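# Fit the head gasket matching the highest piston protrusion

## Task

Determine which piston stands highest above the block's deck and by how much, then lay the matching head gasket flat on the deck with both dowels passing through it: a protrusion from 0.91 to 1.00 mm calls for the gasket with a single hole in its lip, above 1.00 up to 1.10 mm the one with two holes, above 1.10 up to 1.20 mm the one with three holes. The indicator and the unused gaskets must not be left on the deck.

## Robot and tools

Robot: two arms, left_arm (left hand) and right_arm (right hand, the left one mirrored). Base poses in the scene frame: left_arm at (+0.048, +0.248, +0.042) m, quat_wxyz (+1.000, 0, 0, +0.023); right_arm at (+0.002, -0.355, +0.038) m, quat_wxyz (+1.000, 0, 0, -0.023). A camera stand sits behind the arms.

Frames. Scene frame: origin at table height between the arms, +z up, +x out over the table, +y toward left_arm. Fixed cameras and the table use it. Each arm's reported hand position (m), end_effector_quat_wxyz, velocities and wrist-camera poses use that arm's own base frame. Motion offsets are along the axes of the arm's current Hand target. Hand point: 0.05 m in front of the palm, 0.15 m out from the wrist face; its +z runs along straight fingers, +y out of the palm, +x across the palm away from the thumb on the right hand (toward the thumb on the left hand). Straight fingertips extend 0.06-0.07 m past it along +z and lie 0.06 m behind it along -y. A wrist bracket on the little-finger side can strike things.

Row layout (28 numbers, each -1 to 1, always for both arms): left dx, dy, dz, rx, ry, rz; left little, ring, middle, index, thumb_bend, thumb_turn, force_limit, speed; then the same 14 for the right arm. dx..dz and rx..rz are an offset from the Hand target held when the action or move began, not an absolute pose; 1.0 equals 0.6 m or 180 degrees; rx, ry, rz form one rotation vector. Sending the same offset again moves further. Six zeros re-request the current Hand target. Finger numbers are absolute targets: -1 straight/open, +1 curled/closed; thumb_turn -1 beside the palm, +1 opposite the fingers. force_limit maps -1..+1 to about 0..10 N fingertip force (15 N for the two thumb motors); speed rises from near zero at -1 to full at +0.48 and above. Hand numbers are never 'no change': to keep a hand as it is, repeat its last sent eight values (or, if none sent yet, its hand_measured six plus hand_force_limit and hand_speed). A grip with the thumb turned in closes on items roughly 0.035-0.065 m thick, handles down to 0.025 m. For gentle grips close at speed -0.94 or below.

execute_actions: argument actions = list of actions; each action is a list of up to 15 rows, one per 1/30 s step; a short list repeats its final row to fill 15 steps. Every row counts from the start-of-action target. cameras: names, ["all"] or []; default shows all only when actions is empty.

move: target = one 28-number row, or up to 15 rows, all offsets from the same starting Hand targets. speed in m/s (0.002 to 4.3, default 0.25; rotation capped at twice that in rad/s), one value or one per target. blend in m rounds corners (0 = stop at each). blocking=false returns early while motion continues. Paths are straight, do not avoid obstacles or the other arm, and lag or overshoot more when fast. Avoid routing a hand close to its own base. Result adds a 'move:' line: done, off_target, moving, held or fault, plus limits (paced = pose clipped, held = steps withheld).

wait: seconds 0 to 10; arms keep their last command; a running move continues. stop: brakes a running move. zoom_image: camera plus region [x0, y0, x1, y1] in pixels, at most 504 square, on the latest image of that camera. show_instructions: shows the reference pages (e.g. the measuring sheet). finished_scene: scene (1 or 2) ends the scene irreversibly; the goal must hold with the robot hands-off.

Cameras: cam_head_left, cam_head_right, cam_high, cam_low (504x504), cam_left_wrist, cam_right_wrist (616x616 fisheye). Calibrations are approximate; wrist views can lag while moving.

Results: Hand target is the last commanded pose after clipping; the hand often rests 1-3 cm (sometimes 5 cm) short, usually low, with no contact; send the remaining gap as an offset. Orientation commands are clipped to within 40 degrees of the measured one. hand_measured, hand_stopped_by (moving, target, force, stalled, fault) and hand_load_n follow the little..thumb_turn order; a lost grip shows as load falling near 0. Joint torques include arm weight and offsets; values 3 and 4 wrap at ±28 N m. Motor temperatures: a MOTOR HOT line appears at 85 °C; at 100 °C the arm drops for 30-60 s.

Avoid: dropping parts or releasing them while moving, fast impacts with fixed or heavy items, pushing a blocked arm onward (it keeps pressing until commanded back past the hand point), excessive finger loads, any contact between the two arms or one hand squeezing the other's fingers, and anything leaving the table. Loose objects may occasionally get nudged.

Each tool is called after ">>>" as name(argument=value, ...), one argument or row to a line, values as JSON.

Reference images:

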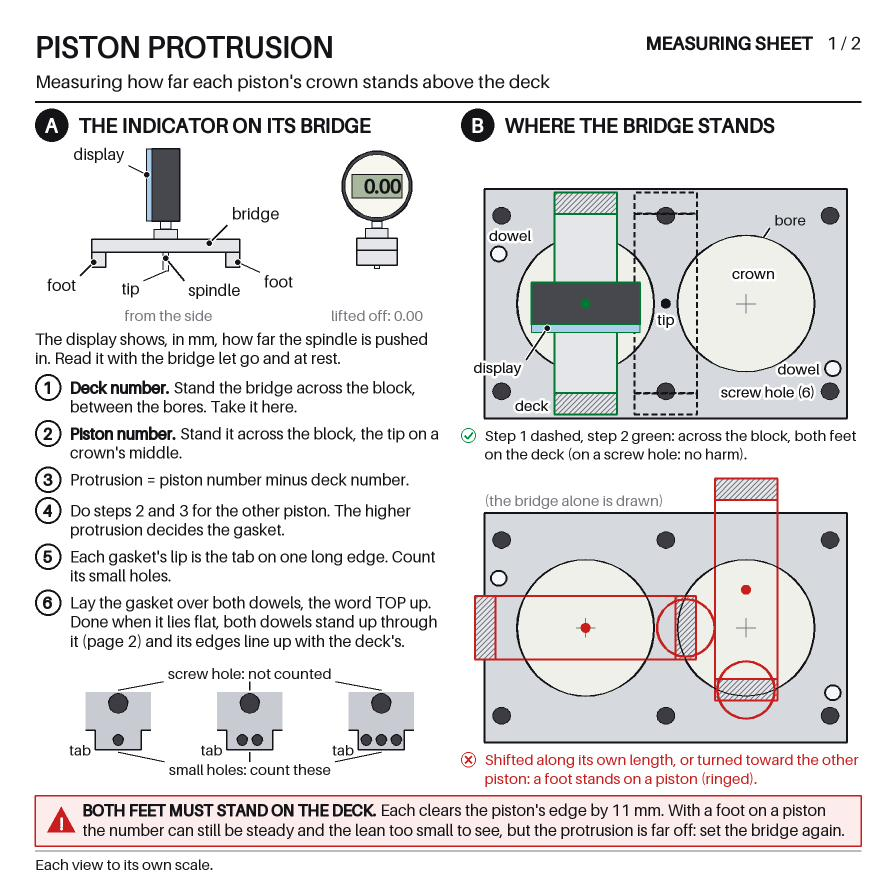

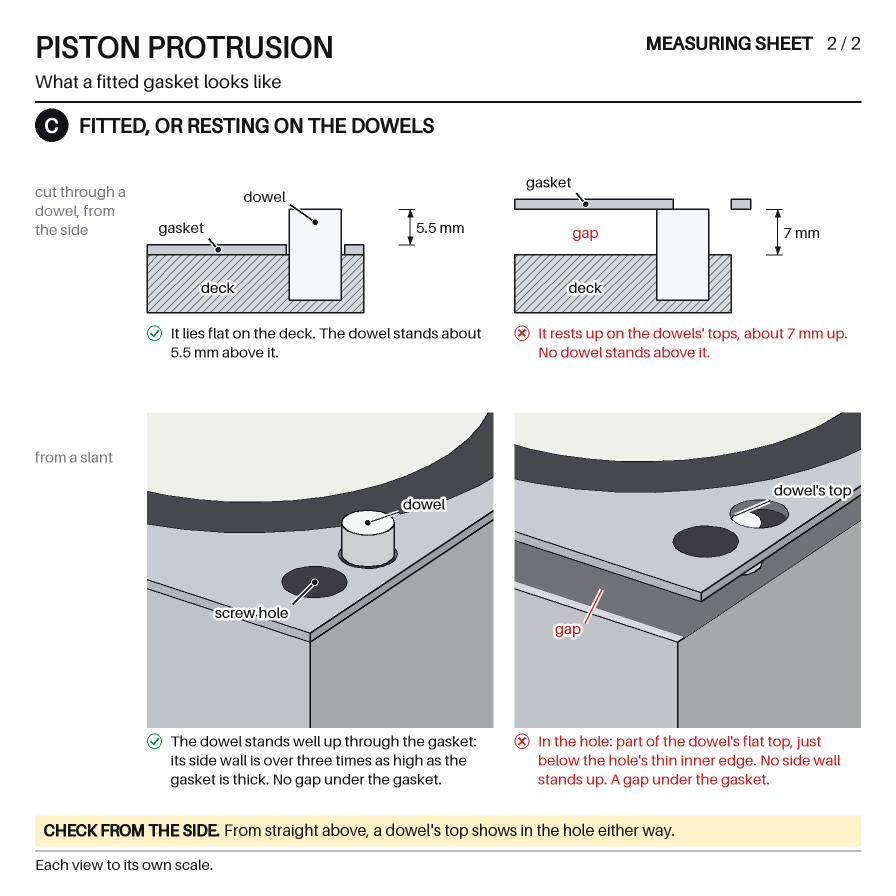

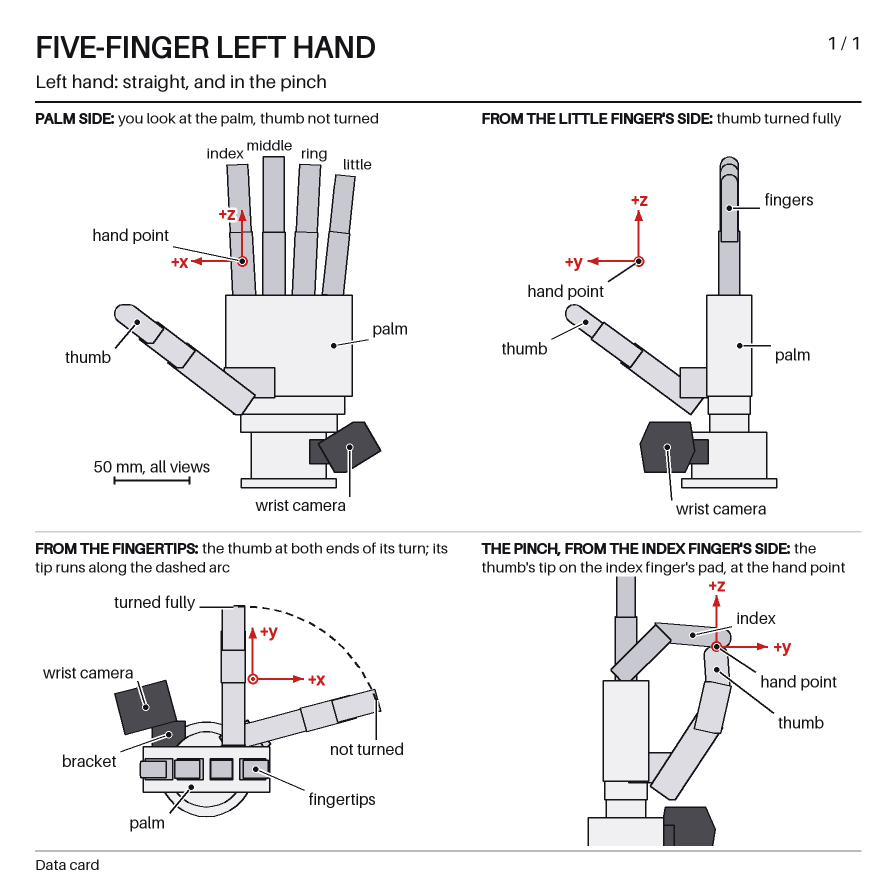

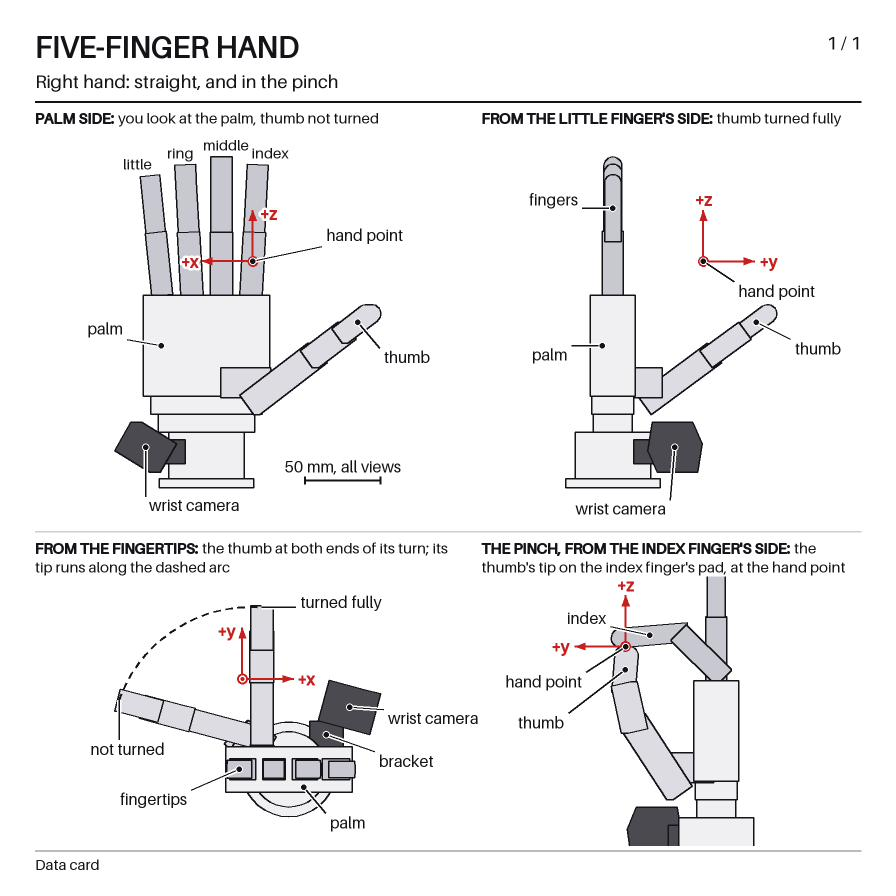

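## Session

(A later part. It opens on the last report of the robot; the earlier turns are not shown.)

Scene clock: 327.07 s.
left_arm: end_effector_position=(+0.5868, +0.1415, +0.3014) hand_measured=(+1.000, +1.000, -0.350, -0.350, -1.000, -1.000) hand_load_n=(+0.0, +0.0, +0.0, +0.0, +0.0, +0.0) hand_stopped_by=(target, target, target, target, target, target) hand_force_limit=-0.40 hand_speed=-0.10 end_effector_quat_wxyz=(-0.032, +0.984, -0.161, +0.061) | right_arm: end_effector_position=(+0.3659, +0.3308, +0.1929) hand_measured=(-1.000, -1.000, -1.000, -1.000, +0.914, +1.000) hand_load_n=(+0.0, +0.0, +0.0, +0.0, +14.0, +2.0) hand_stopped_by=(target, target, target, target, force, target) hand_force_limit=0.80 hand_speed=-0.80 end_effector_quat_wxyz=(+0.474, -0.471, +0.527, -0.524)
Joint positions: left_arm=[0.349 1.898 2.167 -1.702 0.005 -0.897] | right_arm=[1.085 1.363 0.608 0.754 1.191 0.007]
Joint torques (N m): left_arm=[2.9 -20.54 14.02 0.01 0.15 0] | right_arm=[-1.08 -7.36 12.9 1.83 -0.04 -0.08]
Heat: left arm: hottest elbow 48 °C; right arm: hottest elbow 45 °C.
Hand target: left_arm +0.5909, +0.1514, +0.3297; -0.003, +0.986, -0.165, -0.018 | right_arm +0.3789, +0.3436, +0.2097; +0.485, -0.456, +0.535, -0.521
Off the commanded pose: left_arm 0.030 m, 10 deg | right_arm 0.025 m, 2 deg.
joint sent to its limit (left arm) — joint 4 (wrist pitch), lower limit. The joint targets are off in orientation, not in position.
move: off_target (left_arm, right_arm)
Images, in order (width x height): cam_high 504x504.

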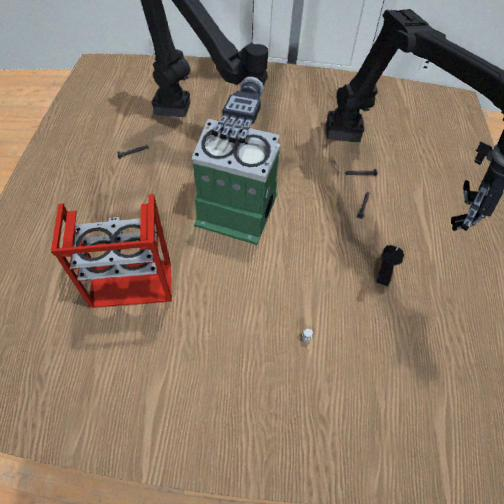

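>>> move(
  target=[0,0,0,0,0,0,1,1,-0.35,-0.35,-1,-1,-0.4,-0.1,0.0187,0.005,-0.0072,0,0,0,-1,-1,-1,-1,0.97,1,0.8,-0.8],
  speed=0.03,
)

Scene clock: 328.57 s.
left_arm: end_effector_position=(+0.5868, +0.1415, +0.3014) hand_measured=(+1.000, +1.000, -0.350, -0.350, -1.000, -1.000) hand_load_n=(+0.0, +0.0, +0.0, +0.0, +0.0, +0.0) hand_stopped_by=(target, target, target, target, target, target) hand_force_limit=-0.40 hand_speed=-0.10 end_effector_quat_wxyz=(-0.032, +0.984, -0.161, +0.061) | right_arm: end_effector_position=(+0.3663, +0.3306, +0.1929) hand_measured=(-1.000, -1.000, -1.000, -1.000, +0.914, +1.000) hand_load_n=(+0.0, +0.0, +0.0, +0.0, +14.0, +2.0) hand_stopped_by=(target, target, target, target, force, target) hand_force_limit=0.80 hand_speed=-0.80 end_effector_quat_wxyz=(+0.474, -0.471, +0.527, -0.524)
Joint positions: left_arm=[0.349 1.898 2.167 -1.702 0.005 -0.897] | right_arm=[1.084 1.363 0.608 0.754 1.19 0.007]
Joint torques (N m): left_arm=[2.96 -20.54 14.04 -0.01 0.15 0] | right_arm=[-1.49 -8.88 10.07 2.11 -0.06 -0.08]
Heat: left arm: hottest elbow 48 °C; right arm: hottest elbow 45 °C.
Hand target: left_arm +0.5909, +0.1514, +0.3297; -0.003, +0.986, -0.165, -0.018 | right_arm +0.3734, +0.3331, +0.2062; +0.485, -0.456, +0.535, -0.521
Off the commanded pose: left_arm 0.030 m, 10 deg | right_arm 0.015 m, 2 deg.
joint sent to its limit (left arm) — joint 4 (wrist pitch), lower limit. The joint targets are off in orientation, not in position.
move: off_target (left_arm, right_arm)

>>> move(
  target=[0,0,0,0,0,0,1,1,-0.35,-0.35,-1,-1,-0.4,-0.1,0.0055,0.0033,-0.002,0,0,0,-1,-1,-1,-1,0.97,1,0.8,-0.8],
  speed=0.03,
)

>>> move(
  target=[0,0,0,0,0,0,1,1,-0.35,-0.35,-1,-1,-0.4,-0.1,0.0055,0.0033,-0.002,0,0,0,-1,-1,-1,-1,0.97,1,0.8,-0.8],
  speed=0.03,
)

Scene clock: 329.53 s.
left_arm: end_effector_position=(+0.5868, +0.1415, +0.3014) hand_measured=(+1.000, +1.000, -0.350, -0.350, -1.000, -1.000) hand_load_n=(+0.0, +0.0, +0.0, +0.0, +0.0, +0.0) hand_stopped_by=(target, target, target, target, target, target) hand_force_limit=-0.40 hand_speed=-0.10 end_effector_quat_wxyz=(-0.032, +0.984, -0.161, +0.061) | right_arm: end_effector_position=(+0.3664, +0.3305, +0.1929) hand_measured=(-1.000, -1.000, -1.000, -1.000, +0.914, +1.000) hand_load_n=(+0.0, +0.0, +0.0, +0.0, +14.0, +2.0) hand_stopped_by=(target, target, target, target, force, target) hand_force_limit=0.80 hand_speed=-0.80 end_effector_quat_wxyz=(+0.474, -0.471, +0.527, -0.524)
Joint positions: left_arm=[0.349 1.898 2.167 -1.702 0.005 -0.897] | right_arm=[1.084 1.363 0.608 0.754 1.19 0.007]
Joint torques (N m): left_arm=[2.96 -20.54 14.04 0.01 0.15 0] | right_arm=[-1.26 -9.17 9.11 2.35 -0.06 -0.08]
Heat: left arm: hottest elbow 48 °C; right arm: hottest elbow 45 °C.
Hand target: left_arm +0.5909, +0.1514, +0.3297; -0.003, +0.986, -0.165, -0.018 | right_arm +0.3718, +0.3300, +0.2041; +0.485, -0.456, +0.535, -0.521
Off the commanded pose: left_arm 0.030 m, 10 deg | right_arm 0.012 m, 2 deg.
joint sent to its limit (left arm) — joint 4 (wrist pitch), lower limit. The joint targets are off in orientation, not in position.
move: off_target (left_arm, right_arm)

Scene clock: 330.33 s.
left_arm: end_effector_position=(+0.5868, +0.1415, +0.3014) hand_measured=(+1.000, +1.000, -0.350, -0.350, -1.000, -1.000) hand_load_n=(+0.0, +0.0, +0.0, +0.0, +0.0, +0.0) hand_stopped_by=(target, target, target, target, target, target) hand_force_limit=-0.40 hand_speed=-0.10 end_effector_quat_wxyz=(-0.032, +0.984, -0.161, +0.061) | right_arm: end_effector_position=(+0.3659, +0.3295, +0.1912) hand_measured=(-1.000, -1.000, -1.000, -1.000, +0.914, +1.000) hand_load_n=(-0.5, +0.0, +0.0, +0.0, +14.0, +2.0) hand_stopped_by=(target, target, target, target, force, target) hand_force_limit=0.80 hand_speed=-0.80 end_effector_quat_wxyz=(+0.473, -0.473, +0.527, -0.525)
Joint positions: left_arm=[0.349 1.898 2.167 -1.702 0.005 -0.897] | right_arm=[1.083 1.363 0.604 0.754 1.189 0.007]
Joint torques (N m): left_arm=[2.9 -20.48 14.04 -0.01 0.15 0] | right_arm=[-1.32 -9.64 8.49 2.59 -0.01 -0.07]
Heat: left arm: hottest elbow 48 °C; right arm: hottest elbow 45 °C.
Hand target: left_arm +0.5909, +0.1514, +0.3297; -0.003, +0.986, -0.165, -0.018 | right_arm +0.3703, +0.3271, +0.2021; +0.485, -0.456, +0.535, -0.521
Off the commanded pose: left_arm 0.030 m, 10 deg | right_arm 0.012 m, 3 deg.
joint sent to its limit (left arm) — joint 4 (wrist pitch), lower limit. The joint targets are off in orientation, not in position.
move: off_target (left_arm, right_arm)

>>> move(
  target=[0,0,0,0,0,0,1,1,-0.35,-0.35,-1,-1,-0.4,-0.1,0.0055,0.005,-0.002,0,0,0,-1,-1,-1,-1,0.97,1,0.8,-0.8],
  speed=0.03,
  cameras=["cam_high"],
)

>>> zoom_image(
  camera="cam_high",
  region=[260, 158, 272, 170],
)

>>> zoom_image(
  camera="cam_high",
  region=[180, 95, 290, 205],
)

Scene clock: 331.53 s.
left_arm: end_effector_position=(+0.5868, +0.1415, +0.3014) hand_measured=(+1.000, +1.000, -0.350, -0.350, -1.000, -1.000) hand_load_n=(+0.0, +0.5, +0.0, +0.5, +0.0, +0.0) hand_stopped_by=(target, target, target, target, target, target) hand_force_limit=-0.40 hand_speed=-0.10 end_effector_quat_wxyz=(-0.032, +0.984, -0.161, +0.061) | right_arm: end_effector_position=(+0.3646, +0.3268, +0.1880) hand_measured=(-1.000, -1.000, -1.000, -1.000, +0.914, +1.000) hand_load_n=(+0.0, +0.0, +0.0, +0.0, +14.0, +2.0) hand_stopped_by=(target, target, target, target, force, target) hand_force_limit=0.80 hand_speed=-0.80 end_effector_quat_wxyz=(+0.474, -0.473, +0.527, -0.524)
Joint positions: left_arm=[0.349 1.898 2.167 -1.702 0.005 -0.897] | right_arm=[1.083 1.363 0.592 0.767 1.188 0.007]
Joint torques (N m): left_arm=[2.9 -20.54 14.04 0.01 0.15 0] | right_arm=[-1.32 -9.35 8.28 2.51 0.02 -0.06]
Heat: left arm: hottest elbow 48 °C; right arm: hottest elbow 45 °C.
Hand target: left_arm +0.5909, +0.1514, +0.3297; -0.003, +0.986, -0.165, -0.018 | right_arm +0.3688, +0.3239, +0.1988; +0.485, -0.456, +0.535, -0.521
Off the commanded pose: left_arm 0.030 m, 10 deg | right_arm 0.012 m, 3 deg.
joint sent to its limit (left arm) — joint 4 (wrist pitch), lower limit. The joint targets are off in orientation, not in position.
move: off_target (left_arm, right_arm)
Images, in order (width x height): cam_high 504x504.

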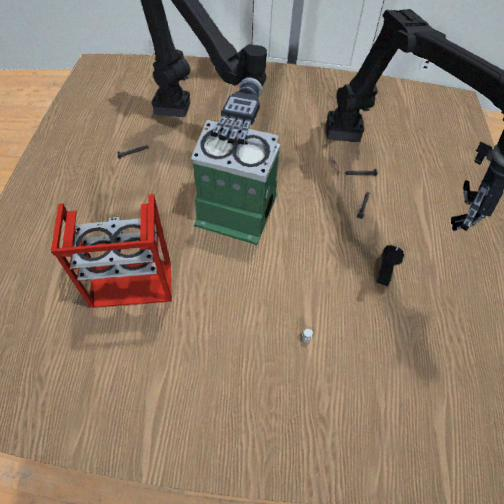

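Scaled by 42.000 from the camera's 504x504 image, which has a finer 720x720 frame.

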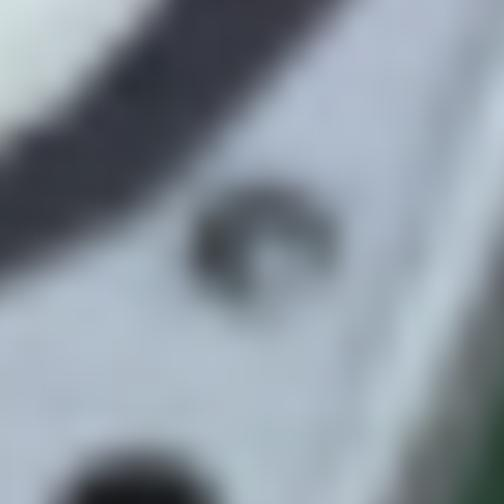

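Scaled by 4.582 from the camera's 504x504 image, which has a finer 720x720 frame.

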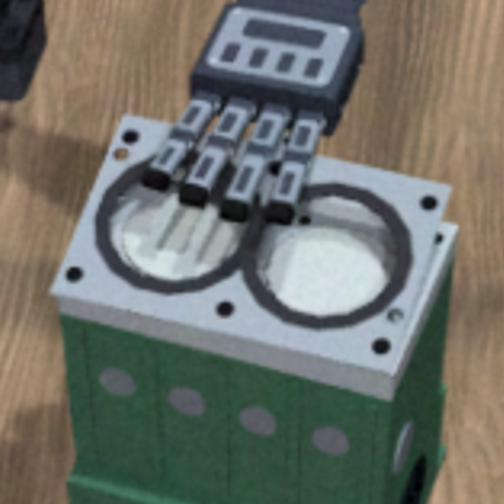

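>>> move(
  target=[0,0,0,0,0,0,1,1,-0.35,-0.35,-1,-1,-0.4,-0.1,-0.028,-0.010,0.0115,0,0,0,-1,-1,-1,-1,0.97,1,0.8,-0.8],
  speed=0.03,
  cameras=["cam_high"],
)

>>> zoom_image(
  camera="cam_high",
  region=[260, 158, 272, 170],
)

>>> zoom_image(
  camera="cam_high",
  region=[180, 95, 290, 205],
)

Scene clock: 333.10 s.
left_arm: end_effector_position=(+0.5868, +0.1415, +0.3014) hand_measured=(+1.000, +1.000, -0.350, -0.350, -1.000, -1.000) hand_load_n=(+0.0, +0.0, +0.0, +0.0, +0.0, +0.0) hand_stopped_by=(target, target, target, target, target, target) hand_force_limit=-0.40 hand_speed=-0.10 end_effector_quat_wxyz=(-0.032, +0.984, -0.161, +0.061) | right_arm: end_effector_position=(+0.3647, +0.3270, +0.1882) hand_measured=(-1.000, -1.000, -1.000, -1.000, +0.914, +1.000) hand_load_n=(+0.0, +0.0, +0.0, +0.0, +14.0, +2.0) hand_stopped_by=(target, target, target, target, force, target) hand_force_limit=0.80 hand_speed=-0.80 end_effector_quat_wxyz=(+0.474, -0.473, +0.527, -0.524)
Joint positions: left_arm=[0.349 1.898 2.167 -1.702 0.005 -0.897] | right_arm=[1.083 1.363 0.592 0.767 1.188 0.007]
Joint torques (N m): left_arm=[2.96 -20.48 14.04 0.01 0.15 0] | right_arm=[-1.2 -7.3 12.77 1.74 0.04 -0.08]
Heat: left arm: hottest elbow 48 °C; right arm: hottest elbow 45 °C.
Hand target: left_arm +0.5909, +0.1514, +0.3297; -0.003, +0.986, -0.165, -0.018 | right_arm +0.3775, +0.3396, +0.2057; +0.485, -0.456, +0.535, -0.521
Off the commanded pose: left_arm 0.030 m, 10 deg | right_arm 0.025 m, 3 deg.
joint sent to its limit (left arm) — joint 4 (wrist pitch), lower limit. The joint targets are off in orientation, not in position.
move: off_target (left_arm, right_arm)
Images, in order (width x height): cam_high 504x504.

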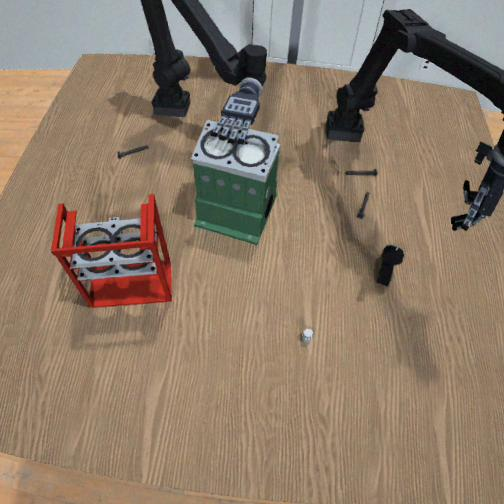

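Scaled by 42.000 from the camera's 504x504 image, which has a finer 720x720 frame.

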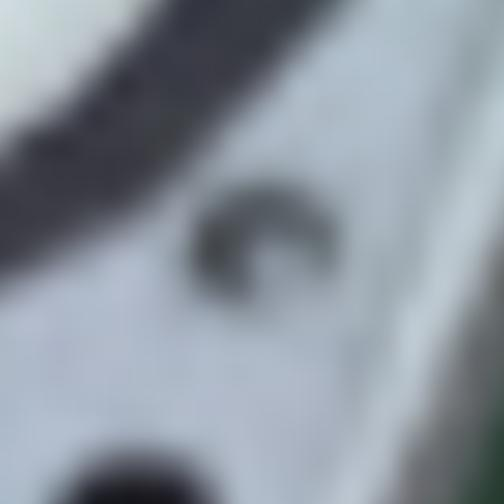

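Scaled by 4.582 from the camera's 504x504 image, which has a finer 720x720 frame.

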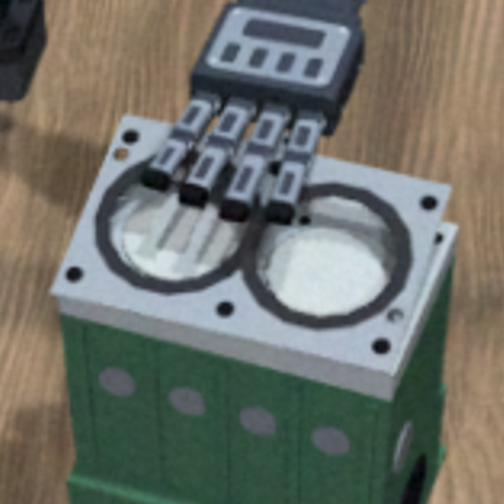

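>>> move(
  target=[0,0,0,0,0,0,1,1,-0.35,-0.35,-1,-1,-0.4,-0.1,-0.0035,0.001,0.0015,0,0,0,-1,-1,-1,-1,0.97,1,0.8,-0.8],
  speed=0.03,
  cameras=["cam_high"],
)

>>> zoom_image(
  camera="cam_high",
  region=[260, 158, 272, 170],
)

>>> move(
  target=[0,0,0,0,0,0,1,1,-0.35,-0.35,-1,-1,-0.4,-0.1,-0.003,0.001,0.001,0,0,0,-1,-1,-1,-1,0.97,1,0.8,-0.8],
  speed=0.03,
  cameras=["cam_high"],
)

>>> zoom_image(
  camera="cam_high",
  region=[260, 158, 272, 170],
)

Scene clock: 334.27 s.
left_arm: end_effector_position=(+0.5868, +0.1415, +0.3014) hand_measured=(+1.000, +1.000, -0.350, -0.350, -1.000, -1.000) hand_load_n=(+0.0, +0.0, +0.5, +0.0, +0.0, +0.0) hand_stopped_by=(target, target, target, target, target, target) hand_force_limit=-0.40 hand_speed=-0.10 end_effector_quat_wxyz=(-0.032, +0.984, -0.161, +0.061) | right_arm: end_effector_position=(+0.3658, +0.3290, +0.1884) hand_measured=(-1.000, -1.000, -1.000, -1.000, +0.914, +1.000) hand_load_n=(+0.0, +0.0, +0.0, +0.0, +14.0, +2.0) hand_stopped_by=(target, target, target, target, force, target) hand_force_limit=0.80 hand_speed=-0.80 end_effector_quat_wxyz=(+0.474, -0.472, +0.527, -0.524)
Joint positions: left_arm=[0.349 1.898 2.167 -1.702 0.005 -0.897] | right_arm=[1.083 1.369 0.598 0.767 1.188 0.007]
Joint torques (N m): left_arm=[2.9 -20.54 14.02 0.01 0.15 0] | right_arm=[-1.38 -7.18 12.67 1.88 0.04 -0.07]
Heat: left arm: hottest elbow 48 °C; right arm: hottest elbow 45 °C.
Hand target: left_arm +0.5909, +0.1514, +0.3297; -0.003, +0.986, -0.165, -0.018 | right_arm +0.3786, +0.3416, +0.2052; +0.485, -0.456, +0.535, -0.521
Off the commanded pose: left_arm 0.030 m, 10 deg | right_arm 0.025 m, 3 deg.
joint sent to its limit (left arm) — joint 4 (wrist pitch), lower limit. The joint targets are off in orientation, not in position.
move: off_target (left_arm, right_arm)
Images, in order (width x height): cam_high 504x504.

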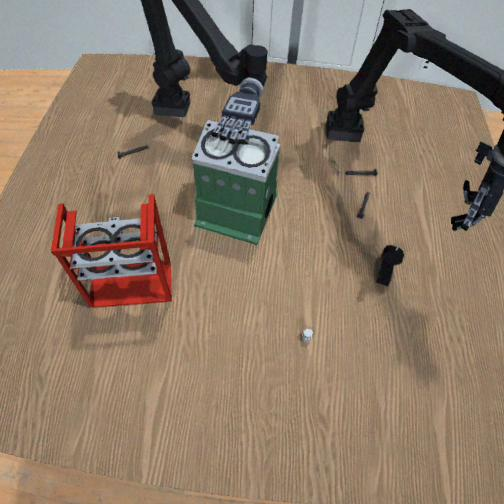

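Scaled by 42.000 from the camera's 504x504 image, which has a finer 720x720 frame.

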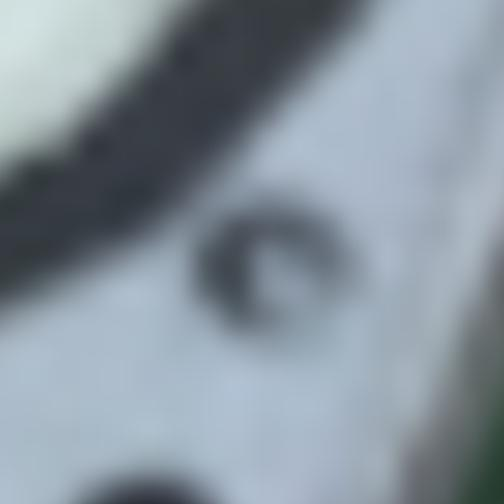

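Scene clock: 335.17 s.
left_arm: end_effector_position=(+0.5868, +0.1415, +0.3014) hand_measured=(+1.000, +1.000, -0.350, -0.350, -1.000, -1.000) hand_load_n=(+0.0, +0.0, +0.0, +0.0, +0.0, +0.0) hand_stopped_by=(target, target, target, target, target, target) hand_force_limit=-0.40 hand_speed=-0.10 end_effector_quat_wxyz=(-0.032, +0.984, -0.161, +0.061) | right_arm: end_effector_position=(+0.3666, +0.3307, +0.1878) hand_measured=(-1.000, -1.000, -1.000, -1.000, +0.914, +1.000) hand_load_n=(+0.0, +0.0, +0.0, +0.0, +14.0, +2.0) hand_stopped_by=(target, target, target, target, force, target) hand_force_limit=0.80 hand_speed=-0.80 end_effector_quat_wxyz=(+0.473, -0.473, +0.526, -0.524)
Joint positions: left_arm=[0.349 1.898 2.167 -1.702 0.005 -0.897] | right_arm=[1.083 1.375 0.603 0.767 1.188 0.007]
Joint torques (N m): left_arm=[2.9 -20.48 14.02 -0.01 0.15 0] | right_arm=[-1.14 -7.41 12.72 1.91 0.05 -0.07]
Heat: left arm: hottest elbow 48 °C; right arm: hottest elbow 46 °C.
Hand target: left_arm +0.5909, +0.1514, +0.3297; -0.003, +0.986, -0.165, -0.018 | right_arm +0.3794, +0.3433, +0.2046; +0.485, -0.456, +0.535, -0.521
Off the commanded pose: left_arm 0.030 m, 10 deg | right_arm 0.025 m, 3 deg.
joint sent to its limit (left arm) — joint 4 (wrist pitch), lower limit. The joint targets are off in orientation, not in position.
move: off_target (left_arm, right_arm)
Images, in order (width x height): cam_high 504x504.

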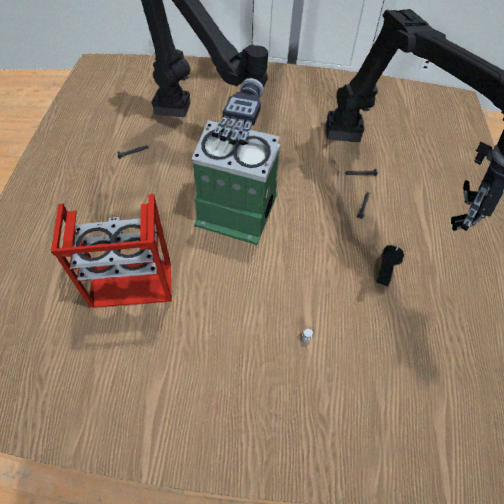

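Scaled by 42.000 from the camera's 504x504 image, which has a finer 720x720 frame.

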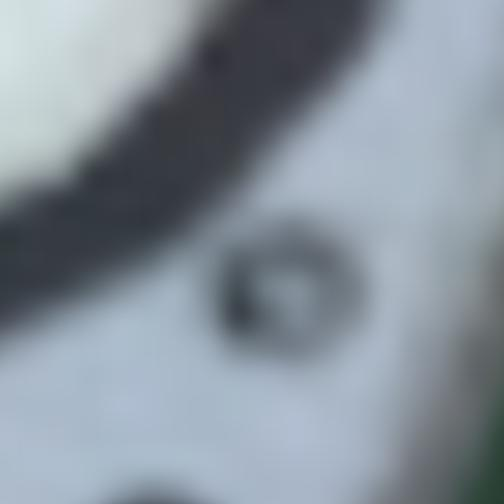

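>>> move(
  target=[0,0,0,0,0,0,1,1,-0.35,-0.35,-1,-1,-0.4,-0.1,-0.0015,0.001,0.000,0,0,0,-1,-1,-1,-1,0.97,1,0.8,-0.8],
  speed=0.03,
  cameras=["cam_high"],
)

>>> zoom_image(
  camera="cam_high",
  region=[260, 158, 272, 170],
)

>>> zoom_image(
  camera="cam_high",
  region=[180, 95, 290, 205],
)

Scene clock: 336.47 s.
left_arm: end_effector_position=(+0.5868, +0.1415, +0.3014) hand_measured=(+1.000, +1.000, -0.350, -0.350, -1.000, -1.000) hand_load_n=(+0.0, +0.0, +0.0, +0.0, +0.0, +0.0) hand_stopped_by=(target, target, target, target, target, target) hand_force_limit=-0.40 hand_speed=-0.10 end_effector_quat_wxyz=(-0.032, +0.984, -0.161, +0.061) | right_arm: end_effector_position=(+0.3667, +0.3308, +0.1865) hand_measured=(-1.000, -1.000, -1.000, -1.000, +0.914, +1.000) hand_load_n=(+0.0, +0.0, +0.0, +0.0, +14.0, +2.0) hand_stopped_by=(target, target, target, target, force, target) hand_force_limit=0.80 hand_speed=-0.80 end_effector_quat_wxyz=(+0.472, -0.474, +0.526, -0.525)
Joint positions: left_arm=[0.349 1.898 2.167 -1.702 0.005 -0.897] | right_arm=[1.083 1.378 0.603 0.767 1.188 0.007]
Joint torques (N m): left_arm=[2.96 -20.54 14.04 0.01 0.15 0] | right_arm=[-1.2 -7.24 12.72 2.02 0.08 -0.07]
Heat: left arm: hottest elbow 48 °C; right arm: hottest elbow 46 °C.
Hand target: left_arm +0.5909, +0.1514, +0.3297; -0.003, +0.986, -0.165, -0.018 | right_arm +0.3795, +0.3442, +0.2042; +0.485, -0.456, +0.535, -0.521
Off the commanded pose: left_arm 0.030 m, 10 deg | right_arm 0.026 m, 3 deg.
joint sent to its limit (left arm) — joint 4 (wrist pitch), lower limit. The joint targets are off in orientation, not in position.
move: off_target (left_arm, right_arm)
Images, in order (width x height): cam_high 504x504.

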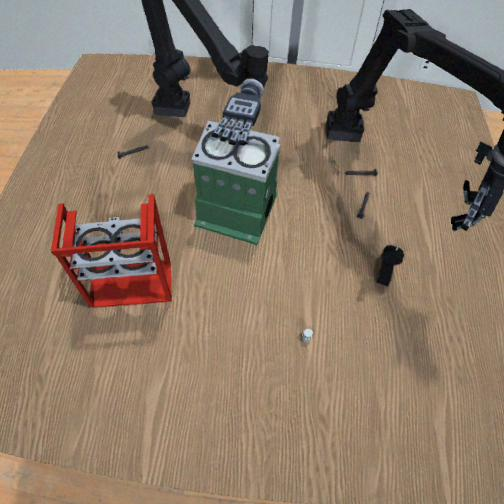

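Scaled by 42.000 from the camera's 504x504 image, which has a finer 720x720 frame.

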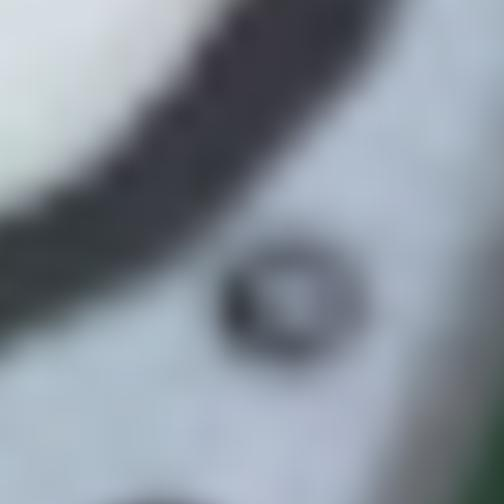

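Scaled by 4.582 from the camera's 504x504 image, which has a finer 720x720 frame.

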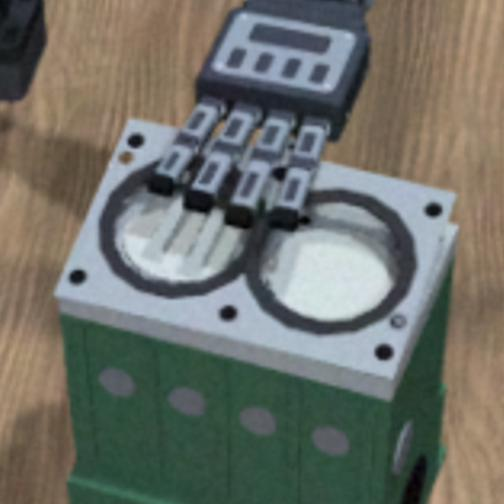

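>>> move(
  target=[0,0,0,0,0,0,1,1,-0.35,-0.35,-1,-1,-0.4,-0.1,-0.0008,0.005,0.000,0,0,0,-1,-1,-1,-1,0.97,1,0.8,-0.8],
  speed=0.03,
  cameras=["cam_high"],
)

>>> zoom_image(
  camera="cam_high",
  region=[260, 158, 272, 170],
)

>>> zoom_image(
  camera="cam_high",
  region=[180, 95, 290, 205],
)

Scene clock: 337.57 s.
left_arm: end_effector_position=(+0.5868, +0.1415, +0.3014) hand_measured=(+1.000, +1.000, -0.350, -0.350, -1.000, -1.000) hand_load_n=(+0.0, +0.0, +0.5, +0.0, -0.5, +0.0) hand_stopped_by=(target, target, target, target, target, target) hand_force_limit=-0.40 hand_speed=-0.10 end_effector_quat_wxyz=(-0.032, +0.984, -0.161, +0.061) | right_arm: end_effector_position=(+0.3669, +0.3312, +0.1827) hand_measured=(-1.000, -1.000, -1.000, -1.000, +0.914, +1.000) hand_load_n=(+0.0, +0.0, +0.0, +0.0, +13.5, +2.0) hand_stopped_by=(target, target, target, target, force, target) hand_force_limit=0.80 hand_speed=-0.80 end_effector_quat_wxyz=(+0.470, -0.477, +0.525, -0.526)
Joint positions: left_arm=[0.349 1.898 2.167 -1.702 0.005 -0.897] | right_arm=[1.083 1.386 0.603 0.767 1.188 0.007]
Joint torques (N m): left_arm=[2.96 -20.54 14.04 0.01 0.15 0] | right_arm=[-1.08 -7.3 12.49 2.35 0.11 -0.07]
Heat: left arm: hottest elbow 48 °C; right arm: hottest elbow 46 °C.
Hand target: left_arm +0.5909, +0.1514, +0.3297; -0.003, +0.986, -0.165, -0.018 | right_arm +0.3796, +0.3448, +0.2012; +0.485, -0.456, +0.535, -0.521
Off the commanded pose: left_arm 0.030 m, 10 deg | right_arm 0.026 m, 3 deg.
joint sent to its limit (left arm) — joint 4 (wrist pitch), lower limit. The joint targets are off in orientation, not in position.
move: off_target (left_arm, right_arm)
Images, in order (width x height): cam_high 504x504.

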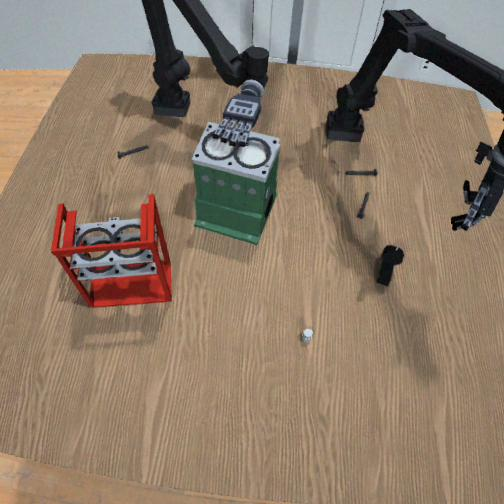

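Scaled by 42.000 from the camera's 504x504 image, which has a finer 720x720 frame.

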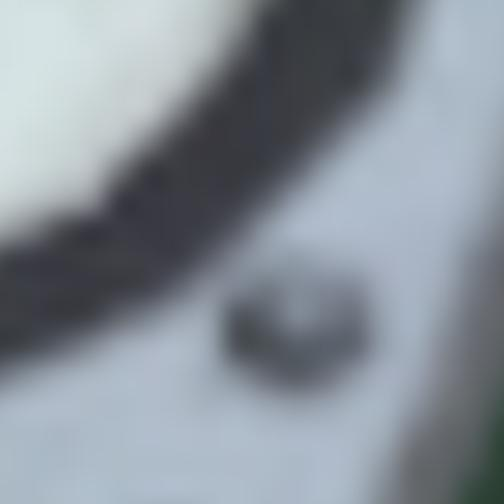

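Scaled by 4.582 from the camera's 504x504 image, which has a finer 720x720 frame.

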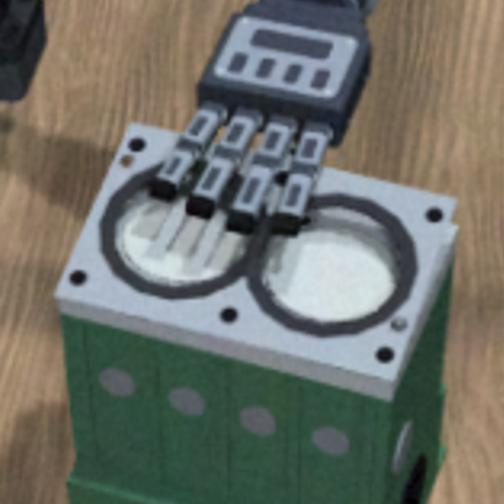

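>>> move(
  target=[0,0,0,0,0,0,1,1,-0.35,-0.35,-1,-1,-0.4,-0.1,0,0.0065,-0.001,0,0.001,0,-1,-1,-1,-1,0.97,1,0.8,-0.8],
  speed=0.03,
  cameras=["cam_high", "cam_right_wrist"],
)

>>> zoom_image(
  camera="cam_high",
  region=[260, 158, 272, 170],
)

>>> zoom_image(
  camera="cam_high",
  region=[180, 95, 290, 205],
)

>>> zoom_image(
  camera="cam_right_wrist",
  region=[190, 180, 320, 310],
)

Scene clock: 339.50 s.
left_arm: end_effector_position=(+0.5868, +0.1415, +0.3014) hand_measured=(+1.000, +1.000, -0.350, -0.350, -1.000, -1.000) hand_load_n=(+0.0, +0.0, +0.0, +0.0, +0.0, +0.0) hand_stopped_by=(target, target, target, target, target, target) hand_force_limit=-0.40 hand_speed=-0.10 end_effector_quat_wxyz=(-0.032, +0.984, -0.161, +0.061) | right_arm: end_effector_position=(+0.3674, +0.3311, +0.1800) hand_measured=(-1.000, -1.000, -1.000, -1.000, +0.914, +1.000) hand_load_n=(+0.0, +0.0, +0.0, +0.0, +13.5, +1.5) hand_stopped_by=(target, target, target, target, force, target) hand_force_limit=0.80 hand_speed=-0.80 end_effector_quat_wxyz=(+0.468, -0.476, +0.526, -0.527)
Joint positions: left_arm=[0.349 1.898 2.167 -1.702 0.005 -0.897] | right_arm=[1.083 1.395 0.603 0.774 1.193 0.008]
Joint torques (N m): left_arm=[2.96 -20.48 14.04 -0.01 0.14 0] | right_arm=[-1.08 -7.41 12.14 2.59 0.13 -0.06]
Heat: left arm: hottest elbow 48 °C; right arm: hottest elbow 46 °C.
Hand target: left_arm +0.5909, +0.1514, +0.3297; -0.003, +0.986, -0.165, -0.018 | right_arm +0.3791, +0.3451, +0.1972; +0.484, -0.455, +0.536, -0.521
Off the commanded pose: left_arm 0.030 m, 10 deg | right_arm 0.025 m, 3 deg.
joint sent to its limit (left arm) — joint 4 (wrist pitch), lower limit. The joint targets are off in orientation, not in position.
move: off_target (left_arm, right_arm)
camera_calibration:
cam_right_wrist: T_world_to_cam=[[-0.039329, -0.237594, -0.970568, 0.270239], [-0.455505, 0.868789, -0.194221, -0.091378], [0.889364, 0.43446, -0.142394, -0.332235], [0, 0, 0, 1]] pos_world=[0.264483, 0.287938, 0.19723]
Images, in order (width x height): cam_high 504x504, cam_right_wrist 616x616.

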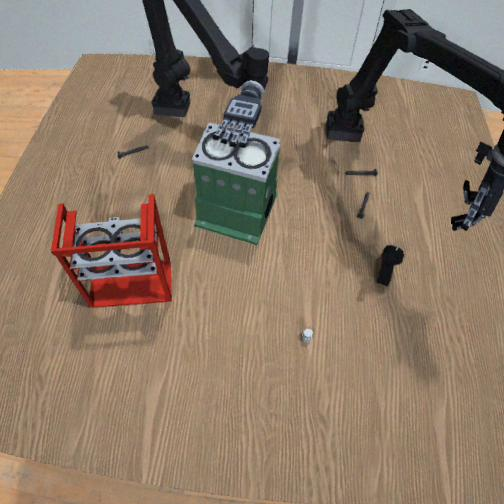

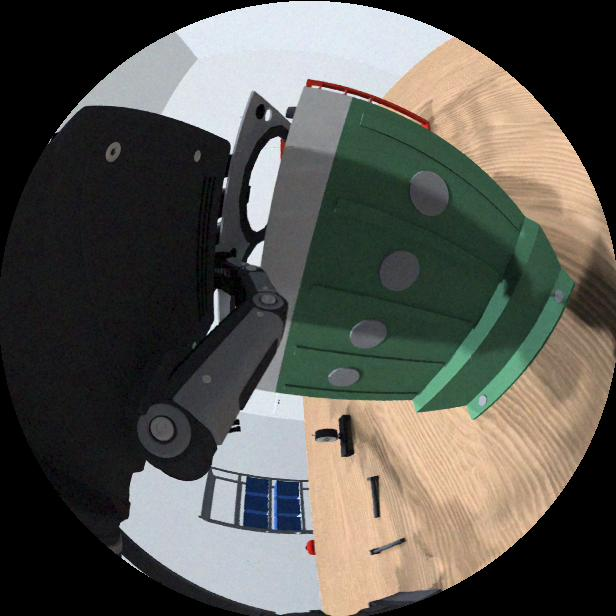

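Scaled by 42.000 from the camera's 504x504 image, which has a finer 720x720 frame.

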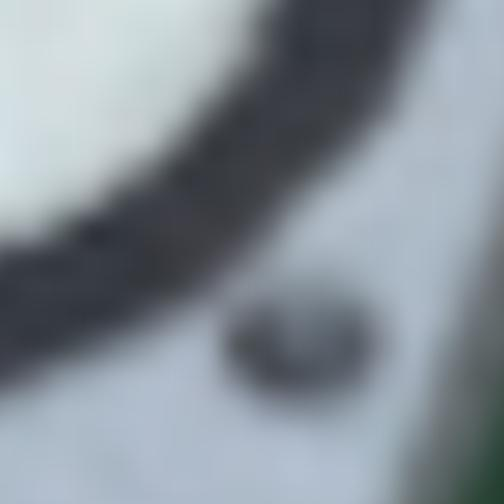

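Scaled by 4.582 from the camera's 504x504 image, which has a finer 720x720 frame.

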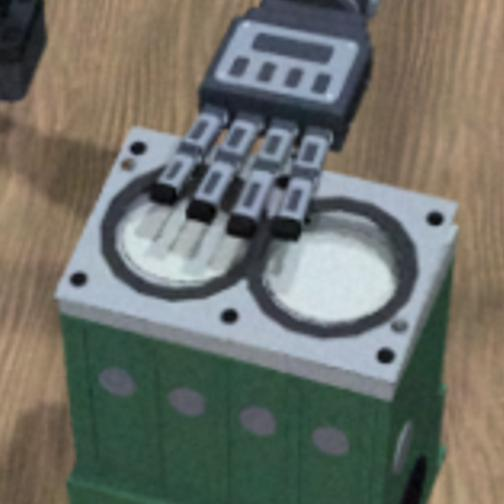

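Scaled by 3.877 from the camera's 616x616 image, which has a finer 880x880 frame.

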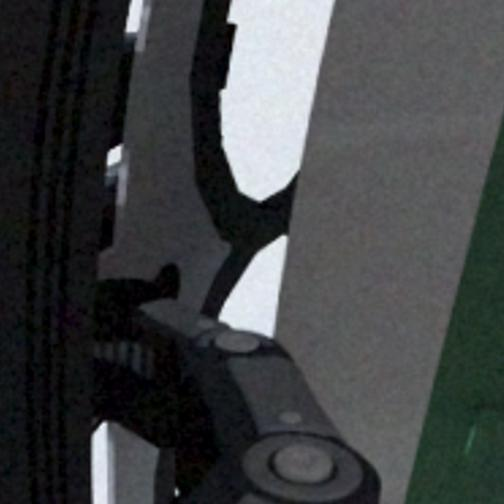

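>>> move(
  target=[0,0,0,0,0,0,1,1,-0.35,-0.35,-1,-1,-0.4,-0.1,0,0.006,-0.002,0,0.001,0,-1,-1,-1,-1,0.97,1,0.8,-0.8],
  speed=0.03,
  cameras=["cam_high", "cam_right_wrist"],
)

>>> zoom_image(
  camera="cam_high",
  region=[260, 158, 272, 170],
)

>>> zoom_image(
  camera="cam_right_wrist",
  region=[190, 180, 320, 310],
)

Scene clock: 340.73 s.
left_arm: end_effector_position=(+0.5868, +0.1415, +0.3014) hand_measured=(+1.000, +1.000, -0.350, -0.350, -1.000, -1.000) hand_load_n=(+0.0, +0.5, +0.0, +0.0, +0.0, +0.0) hand_stopped_by=(target, target, target, target, target, target) hand_force_limit=-0.40 hand_speed=-0.10 end_effector_quat_wxyz=(-0.032, +0.984, -0.161, +0.061) | right_arm: end_effector_position=(+0.3681, +0.3312, +0.1781) hand_measured=(-1.000, -1.000, -1.000, -1.000, +0.914, +1.000) hand_load_n=(+0.0, +0.0, +0.0, +0.0, +13.5, +2.0) hand_stopped_by=(target, target, target, target, force, target) hand_force_limit=0.80 hand_speed=-0.80 end_effector_quat_wxyz=(+0.468, -0.473, +0.528, -0.528)
Joint positions: left_arm=[0.349 1.898 2.167 -1.702 0.005 -0.897] | right_arm=[1.083 1.405 0.603 0.787 1.198 0.009]
Joint torques (N m): left_arm=[2.96 -20.54 14.04 -0.01 0.15 0] | right_arm=[-0.67 -7.36 11.89 2.52 0.17 -0.07]
Heat: left arm: hottest elbow 48 °C; right arm: hottest elbow 46 °C.
Hand target: left_arm +0.5909, +0.1514, +0.3297; -0.003, +0.986, -0.165, -0.018 | right_arm +0.3780, +0.3454, +0.1937; +0.483, -0.454, +0.536, -0.522
Off the commanded pose: left_arm 0.030 m, 10 deg | right_arm 0.023 m, 3 deg.
joint sent to its limit (left arm) — joint 4 (wrist pitch), lower limit. The joint targets are off in orientation, not in position.
move: off_target (left_arm, right_arm)
camera_calibration:
cam_right_wrist: T_world_to_cam=[[-0.0388717, -0.233441, -0.971594, 0.26705], [-0.45019, 0.872149, -0.191536, -0.0950794], [0.892086, 0.429956, -0.138994, -0.333168], [0, 0, 0, 1]] pos_world=[0.264791, 0.288511, 0.194945]
Images, in order (width x height): cam_high 504x504, cam_right_wrist 616x616.

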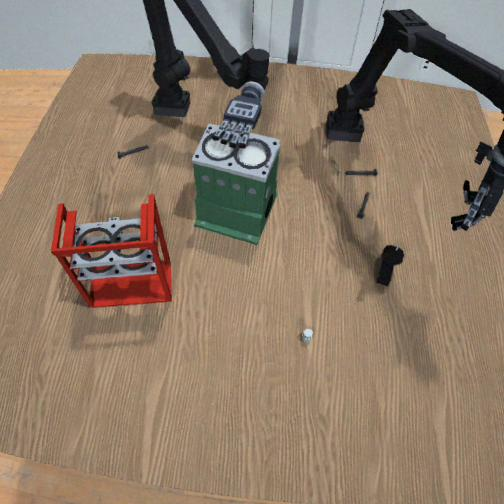

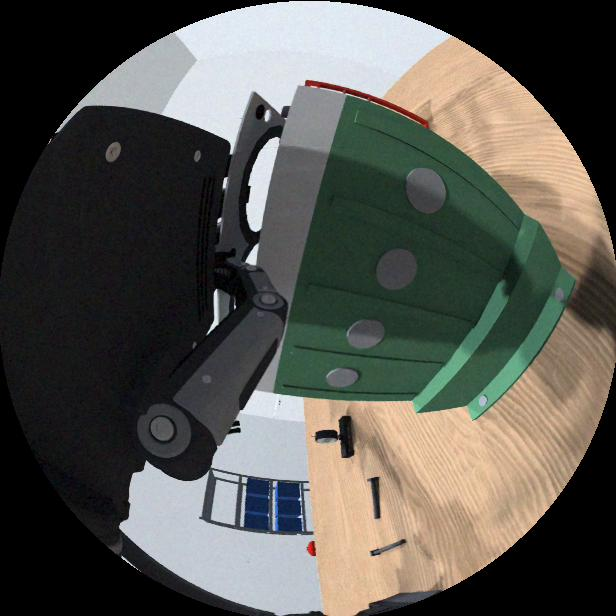

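Scaled by 42.000 from the camera's 504x504 image, which has a finer 720x720 frame.

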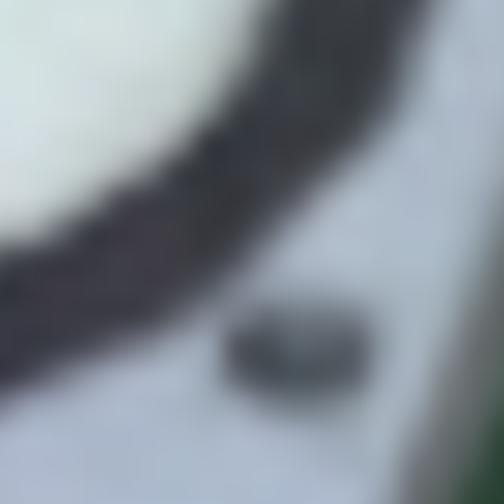

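Scaled by 3.877 from the camera's 616x616 image, which has a finer 880x880 frame.

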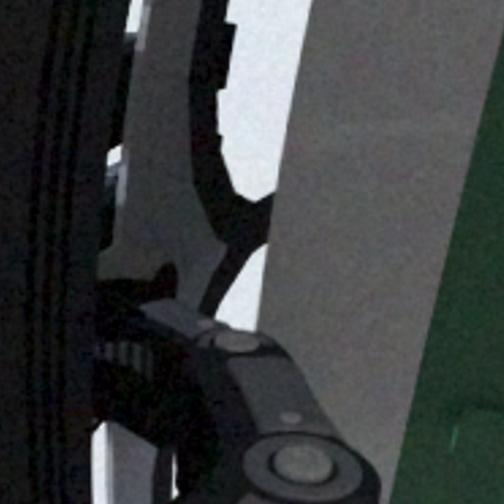

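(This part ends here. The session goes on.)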